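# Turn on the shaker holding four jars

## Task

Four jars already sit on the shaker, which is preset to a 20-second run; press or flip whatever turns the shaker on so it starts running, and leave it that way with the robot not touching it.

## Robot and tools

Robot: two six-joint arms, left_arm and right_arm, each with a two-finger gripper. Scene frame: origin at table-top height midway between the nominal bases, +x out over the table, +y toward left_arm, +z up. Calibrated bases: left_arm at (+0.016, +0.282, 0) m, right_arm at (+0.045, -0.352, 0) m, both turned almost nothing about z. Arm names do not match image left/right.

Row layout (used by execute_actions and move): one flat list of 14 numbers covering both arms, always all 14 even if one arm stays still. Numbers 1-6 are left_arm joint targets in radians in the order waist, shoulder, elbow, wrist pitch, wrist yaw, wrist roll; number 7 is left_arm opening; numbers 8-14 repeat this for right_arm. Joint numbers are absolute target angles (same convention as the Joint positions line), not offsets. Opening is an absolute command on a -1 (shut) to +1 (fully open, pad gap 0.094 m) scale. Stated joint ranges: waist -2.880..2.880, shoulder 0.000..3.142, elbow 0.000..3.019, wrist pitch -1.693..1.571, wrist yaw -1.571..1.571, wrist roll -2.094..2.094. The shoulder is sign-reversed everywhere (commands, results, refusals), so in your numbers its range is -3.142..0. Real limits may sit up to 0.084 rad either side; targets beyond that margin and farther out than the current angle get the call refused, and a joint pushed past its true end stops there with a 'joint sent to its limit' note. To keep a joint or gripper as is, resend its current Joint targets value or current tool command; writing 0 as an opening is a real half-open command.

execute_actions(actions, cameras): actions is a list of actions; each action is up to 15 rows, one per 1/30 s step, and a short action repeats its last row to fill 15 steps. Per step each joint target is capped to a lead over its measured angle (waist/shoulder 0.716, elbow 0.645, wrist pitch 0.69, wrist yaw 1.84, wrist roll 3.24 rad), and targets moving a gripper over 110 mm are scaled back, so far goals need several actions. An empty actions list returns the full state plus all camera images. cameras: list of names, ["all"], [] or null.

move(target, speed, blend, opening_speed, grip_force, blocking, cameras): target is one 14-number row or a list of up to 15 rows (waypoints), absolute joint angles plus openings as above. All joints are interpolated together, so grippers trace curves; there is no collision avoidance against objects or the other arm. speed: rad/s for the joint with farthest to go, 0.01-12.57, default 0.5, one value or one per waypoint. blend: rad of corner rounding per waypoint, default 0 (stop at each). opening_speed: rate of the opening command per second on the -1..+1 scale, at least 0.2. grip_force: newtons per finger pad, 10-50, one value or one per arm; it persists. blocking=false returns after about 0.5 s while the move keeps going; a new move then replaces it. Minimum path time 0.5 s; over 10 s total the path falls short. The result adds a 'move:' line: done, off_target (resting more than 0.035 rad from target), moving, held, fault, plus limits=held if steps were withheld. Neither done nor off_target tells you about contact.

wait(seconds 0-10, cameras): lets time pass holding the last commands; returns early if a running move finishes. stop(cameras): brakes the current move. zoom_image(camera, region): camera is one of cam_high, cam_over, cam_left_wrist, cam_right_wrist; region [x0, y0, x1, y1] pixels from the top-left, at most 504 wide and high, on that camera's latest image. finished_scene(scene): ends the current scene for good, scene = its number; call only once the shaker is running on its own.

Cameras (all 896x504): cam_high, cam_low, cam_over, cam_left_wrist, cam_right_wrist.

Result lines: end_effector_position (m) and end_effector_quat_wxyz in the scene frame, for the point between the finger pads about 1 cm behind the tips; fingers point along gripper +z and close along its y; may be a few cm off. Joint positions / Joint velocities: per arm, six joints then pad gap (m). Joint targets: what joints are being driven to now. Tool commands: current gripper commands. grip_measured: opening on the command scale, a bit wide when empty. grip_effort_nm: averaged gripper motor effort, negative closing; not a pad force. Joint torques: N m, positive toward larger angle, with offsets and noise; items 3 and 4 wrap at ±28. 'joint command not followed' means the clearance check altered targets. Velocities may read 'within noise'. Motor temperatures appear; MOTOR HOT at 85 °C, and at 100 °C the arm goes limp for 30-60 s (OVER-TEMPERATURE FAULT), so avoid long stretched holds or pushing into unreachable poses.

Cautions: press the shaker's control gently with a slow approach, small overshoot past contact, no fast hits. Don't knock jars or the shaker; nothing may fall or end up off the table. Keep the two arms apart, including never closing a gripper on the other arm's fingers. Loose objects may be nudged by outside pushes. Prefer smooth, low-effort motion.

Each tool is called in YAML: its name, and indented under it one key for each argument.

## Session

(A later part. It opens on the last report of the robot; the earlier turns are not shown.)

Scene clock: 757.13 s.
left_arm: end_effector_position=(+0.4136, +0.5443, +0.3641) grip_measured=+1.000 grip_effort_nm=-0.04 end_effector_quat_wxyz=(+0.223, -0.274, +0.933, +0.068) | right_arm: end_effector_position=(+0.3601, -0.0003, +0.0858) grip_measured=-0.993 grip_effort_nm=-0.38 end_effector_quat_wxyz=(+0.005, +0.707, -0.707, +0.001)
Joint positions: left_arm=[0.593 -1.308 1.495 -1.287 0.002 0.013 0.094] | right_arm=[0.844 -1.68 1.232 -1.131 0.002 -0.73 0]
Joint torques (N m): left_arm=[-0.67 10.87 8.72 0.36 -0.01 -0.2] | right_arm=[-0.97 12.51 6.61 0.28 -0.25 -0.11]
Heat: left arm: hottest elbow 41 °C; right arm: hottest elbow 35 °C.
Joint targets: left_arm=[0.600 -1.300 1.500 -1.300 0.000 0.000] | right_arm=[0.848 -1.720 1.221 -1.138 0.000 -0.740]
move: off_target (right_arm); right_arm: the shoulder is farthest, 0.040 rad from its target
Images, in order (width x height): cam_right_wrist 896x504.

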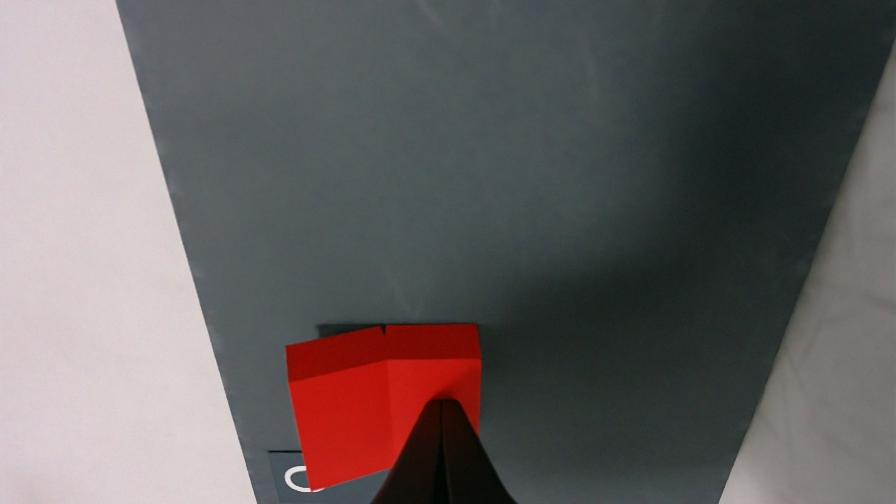

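move:
  target:
    - [0.6,-1.3,1.5,-1.3,0.0,0.0,1.0,0.848,-1.60,1.2206,-1.138,0.0,-0.74,-1.0]
    - [0.6,-1.3,1.5,-1.3,0.0,0.0,1.0,0.80,-1.48,1.32,-1.2,0.0,-0.74,-1.0]
  speed: 0.15
  cameras: ["cam_high", "cam_over", "cam_low", "cam_right_wrist"]

Scene clock: 762.80 s.
left_arm: end_effector_position=(+0.4136, +0.5443, +0.3641) grip_measured=+1.000 grip_effort_nm=-0.04 end_effector_quat_wxyz=(+0.223, -0.274, +0.933, +0.068) | right_arm: end_effector_position=(+0.3713, -0.0141, +0.1871) grip_measured=-0.993 grip_effort_nm=-0.38 end_effector_quat_wxyz=(-0.082, +0.691, -0.718, -0.002)
Joint positions: left_arm=[0.593 -1.308 1.495 -1.287 0.002 0.013 0.094] | right_arm=[0.806 -1.484 1.267 -1.19 0.002 -0.73 0]
Joint torques (N m): left_arm=[-0.62 10.87 8.72 0.36 -0.01 -0.2] | right_arm=[-3.49 13.45 12.82 0.39 -0.24 -0.09]
Heat: left arm: hottest elbow 41 °C; right arm: hottest elbow 36 °C.
Joint targets: left_arm=[0.600 -1.300 1.500 -1.300 0.000 0.000] | right_arm=[0.800 -1.480 1.320 -1.200 0.000 -0.740]
move: off_target (right_arm); right_arm: the elbow is farthest, 0.053 rad from its target
Images, in order (width x height): cam_high 896x504, cam_low 896x504, cam_over 896x504, cam_right_wrist 896x504.

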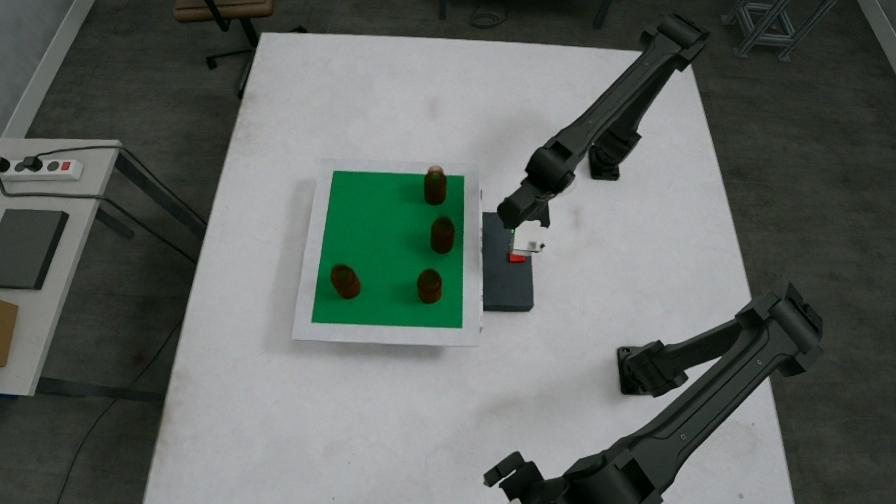

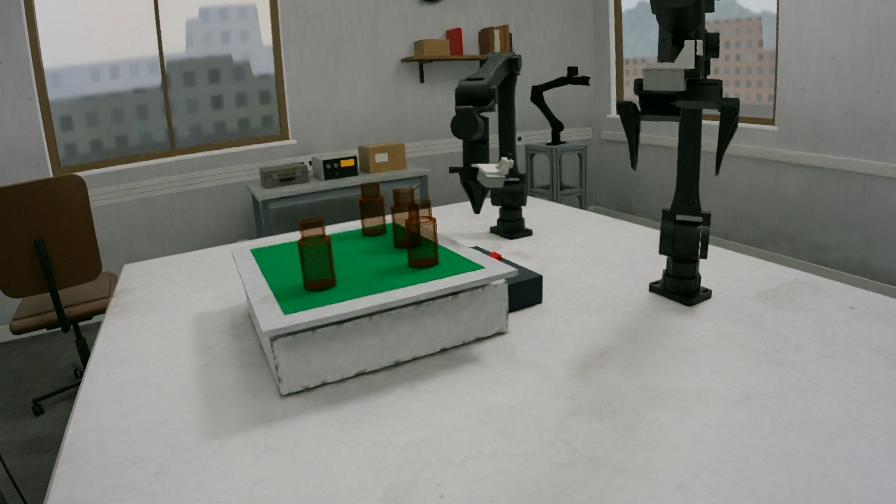

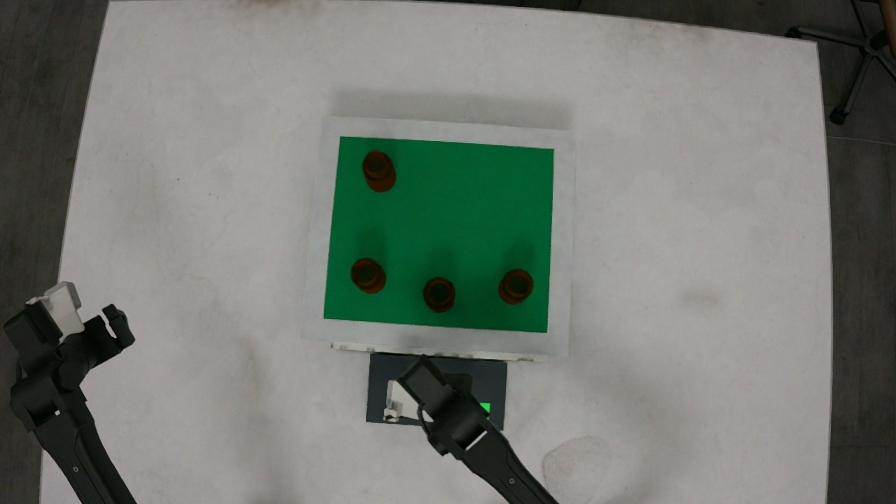

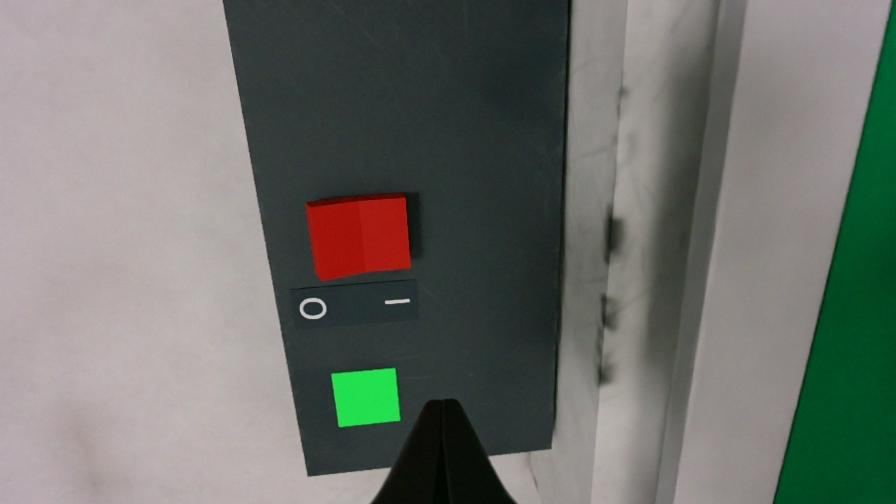

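wait:
  seconds: 10
  cameras: ["cam_low"]

wait:
  seconds: 10
  cameras: ["cam_low"]

wait:
  seconds: 6
  cameras: ["cam_low", "cam_over"]

wait:
  seconds: 3
  cameras: ["cam_high", "cam_low", "cam_over"]

Scene clock: 777.43 s.
left_arm: end_effector_position=(+0.4136, +0.5443, +0.3641) grip_measured=+1.000 grip_effort_nm=-0.04 end_effector_quat_wxyz=(+0.223, -0.274, +0.933, +0.068) | right_arm: end_effector_position=(+0.3713, -0.0141, +0.1871) grip_measured=-0.993 grip_effort_nm=-0.38 end_effector_quat_wxyz=(-0.082, +0.691, -0.718, -0.002)
Joint positions: left_arm=[0.593 -1.308 1.495 -1.287 0.002 0.013 0.094] | right_arm=[0.806 -1.484 1.267 -1.19 0.002 -0.73 0]
Joint torques (N m): left_arm=[-0.67 10.87 8.72 0.38 -0.01 -0.2] | right_arm=[-2.37 14.1 12.92 0.38 -0.22 -0.11]
Heat: left arm: hottest elbow 41 °C; right arm: hottest elbow 38 °C.
Joint targets: left_arm=[0.600 -1.300 1.500 -1.300 0.000 0.000] | right_arm=[0.800 -1.480 1.320 -1.200 0.000 -0.740]
Tool commands: left_gripper/opening=+1.0 right_gripper/opening=-1.0
wait: 10.00 s; at rest from the start
Images, in order (width x height): cam_low 896x504.

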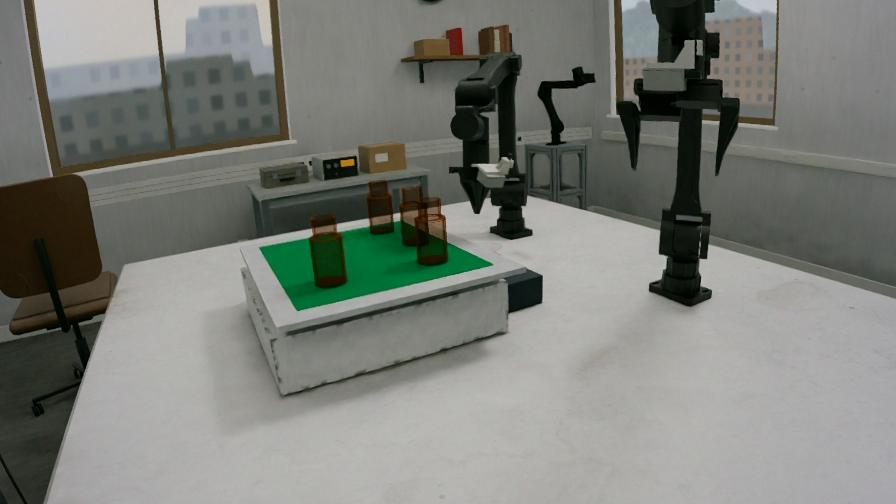

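Scene clock: 787.43 s.
left_arm: end_effector_position=(+0.4136, +0.5443, +0.3641) grip_measured=+1.000 grip_effort_nm=-0.04 end_effector_quat_wxyz=(+0.223, -0.274, +0.933, +0.068) | right_arm: end_effector_position=(+0.3713, -0.0141, +0.1871) grip_measured=-0.993 grip_effort_nm=-0.38 end_effector_quat_wxyz=(-0.082, +0.691, -0.718, -0.002)
Joint positions: left_arm=[0.593 -1.308 1.495 -1.287 0.002 0.013 0.094] | right_arm=[0.806 -1.484 1.267 -1.19 0.002 -0.73 0]
Joint torques (N m): left_arm=[-0.67 10.87 8.73 0.36 -0.01 -0.2] | right_arm=[-2.14 13.57 12.81 0.62 -0.19 -0.14]
Heat: left arm: hottest elbow 41 °C; right arm: hottest elbow 40 °C.
Joint targets: left_arm=[0.600 -1.300 1.500 -1.300 0.000 0.000] | right_arm=[0.800 -1.480 1.320 -1.200 0.000 -0.740]
Tool commands: left_gripper/opening=+1.0 right_gripper/opening=-1.0
wait: 10.00 s; at rest by 0.17 s
Images, in order (width x height): cam_low 896x504.

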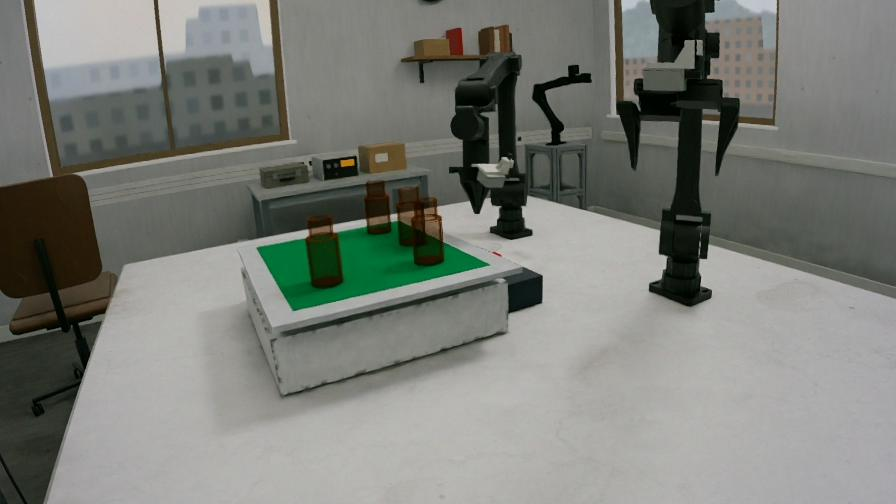

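Scene clock: 793.43 s.
left_arm: end_effector_position=(+0.4136, +0.5443, +0.3641) grip_measured=+1.000 grip_effort_nm=-0.04 end_effector_quat_wxyz=(+0.223, -0.274, +0.933, +0.068) | right_arm: end_effector_position=(+0.3713, -0.0141, +0.1871) grip_measured=-0.993 grip_effort_nm=-0.38 end_effector_quat_wxyz=(-0.082, +0.691, -0.718, -0.002)
Joint positions: left_arm=[0.593 -1.308 1.495 -1.287 0.002 0.013 0.094] | right_arm=[0.806 -1.484 1.267 -1.19 0.002 -0.73 0]
Joint torques (N m): left_arm=[-0.67 10.87 8.72 0.38 -0.01 -0.2] | right_arm=[-2.43 14.51 12.93 0.27 -0.18 -0.11]
Heat: left arm: hottest elbow 41 °C; right arm: hottest elbow 40 °C.
Joint targets: left_arm=[0.600 -1.300 1.500 -1.300 0.000 0.000] | right_arm=[0.800 -1.480 1.320 -1.200 0.000 -0.740]
Tool commands: left_gripper/opening=+1.0 right_gripper/opening=-1.0
wait: 6.00 s; at rest by 0.17 s
Images, in order (width x height): cam_low 896x504, cam_over 896x504.

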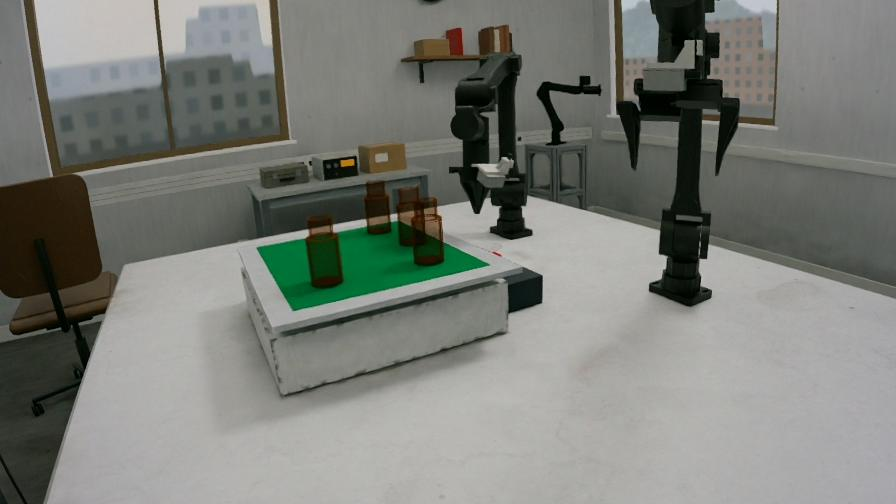

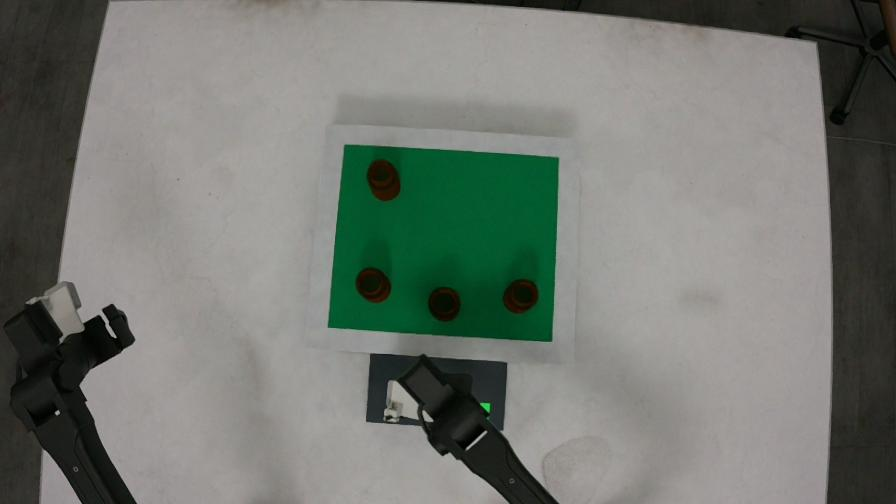

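Scene clock: 796.43 s.
left_arm: end_effector_position=(+0.4136, +0.5443, +0.3641) grip_measured=+1.000 grip_effort_nm=-0.04 end_effector_quat_wxyz=(+0.223, -0.274, +0.933, +0.068) | right_arm: end_effector_position=(+0.3713, -0.0141, +0.1871) grip_measured=-0.993 grip_effort_nm=-0.38 end_effector_quat_wxyz=(-0.082, +0.691, -0.718, -0.002)
Joint positions: left_arm=[0.593 -1.308 1.495 -1.287 0.002 0.013 0.094] | right_arm=[0.806 -1.484 1.267 -1.19 0.002 -0.73 0]
Joint torques (N m): left_arm=[-0.67 10.87 8.72 0.38 -0.01 -0.2] | right_arm=[-2.49 13.63 12.57 0.36 -0.22 -0.18]
Heat: left arm: hottest elbow 41 °C; right arm: hottest elbow 40 °C.
Joint targets: left_arm=[0.600 -1.300 1.500 -1.300 0.000 0.000] | right_arm=[0.800 -1.480 1.320 -1.200 0.000 -0.740]
Tool commands: left_gripper/opening=+1.0 right_gripper/opening=-1.0
wait: 3.00 s; at rest by 0.17 s
Images, in order (width x height): cam_high 896x504, cam_low 896x504, cam_over 896x504.

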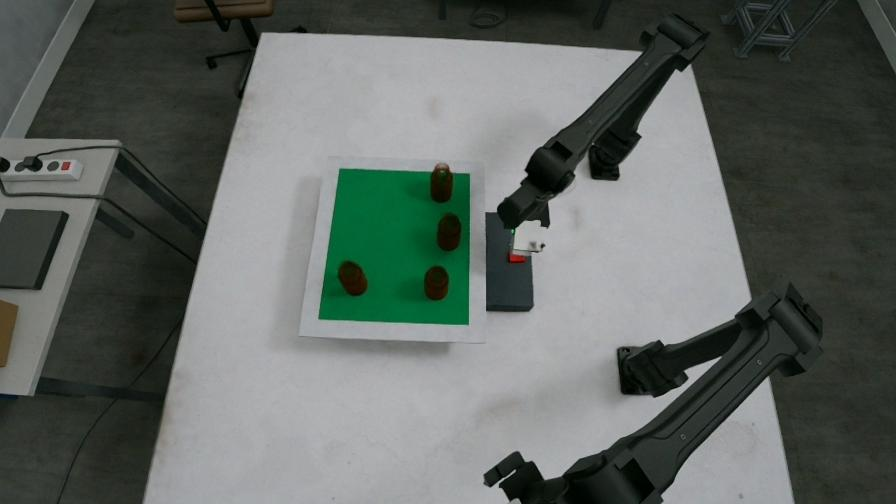

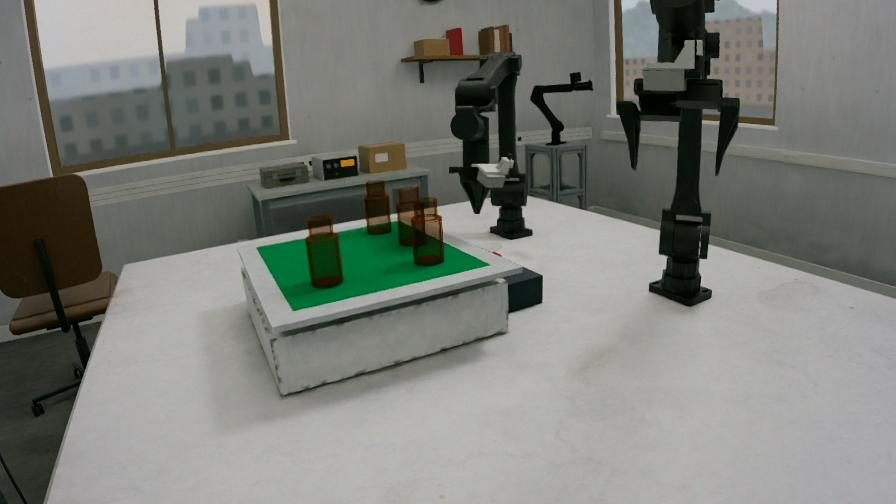

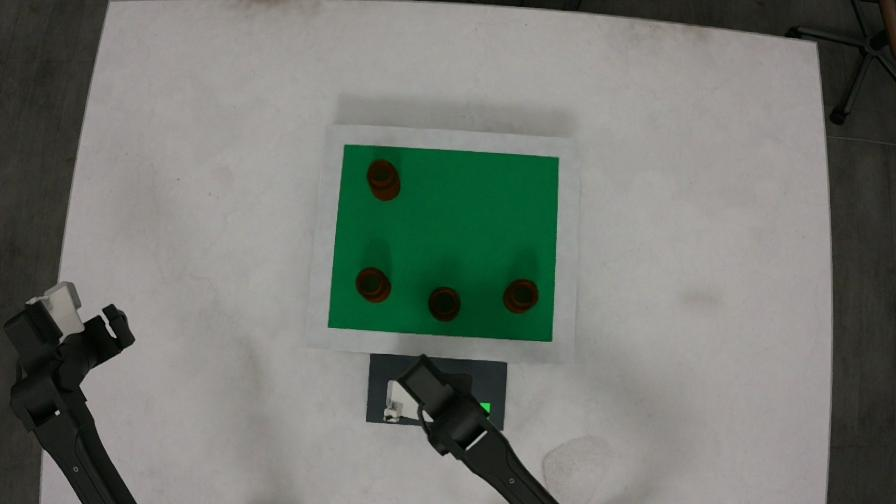

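finished_scene:
  scene: 2

The scene is finished: the task was done.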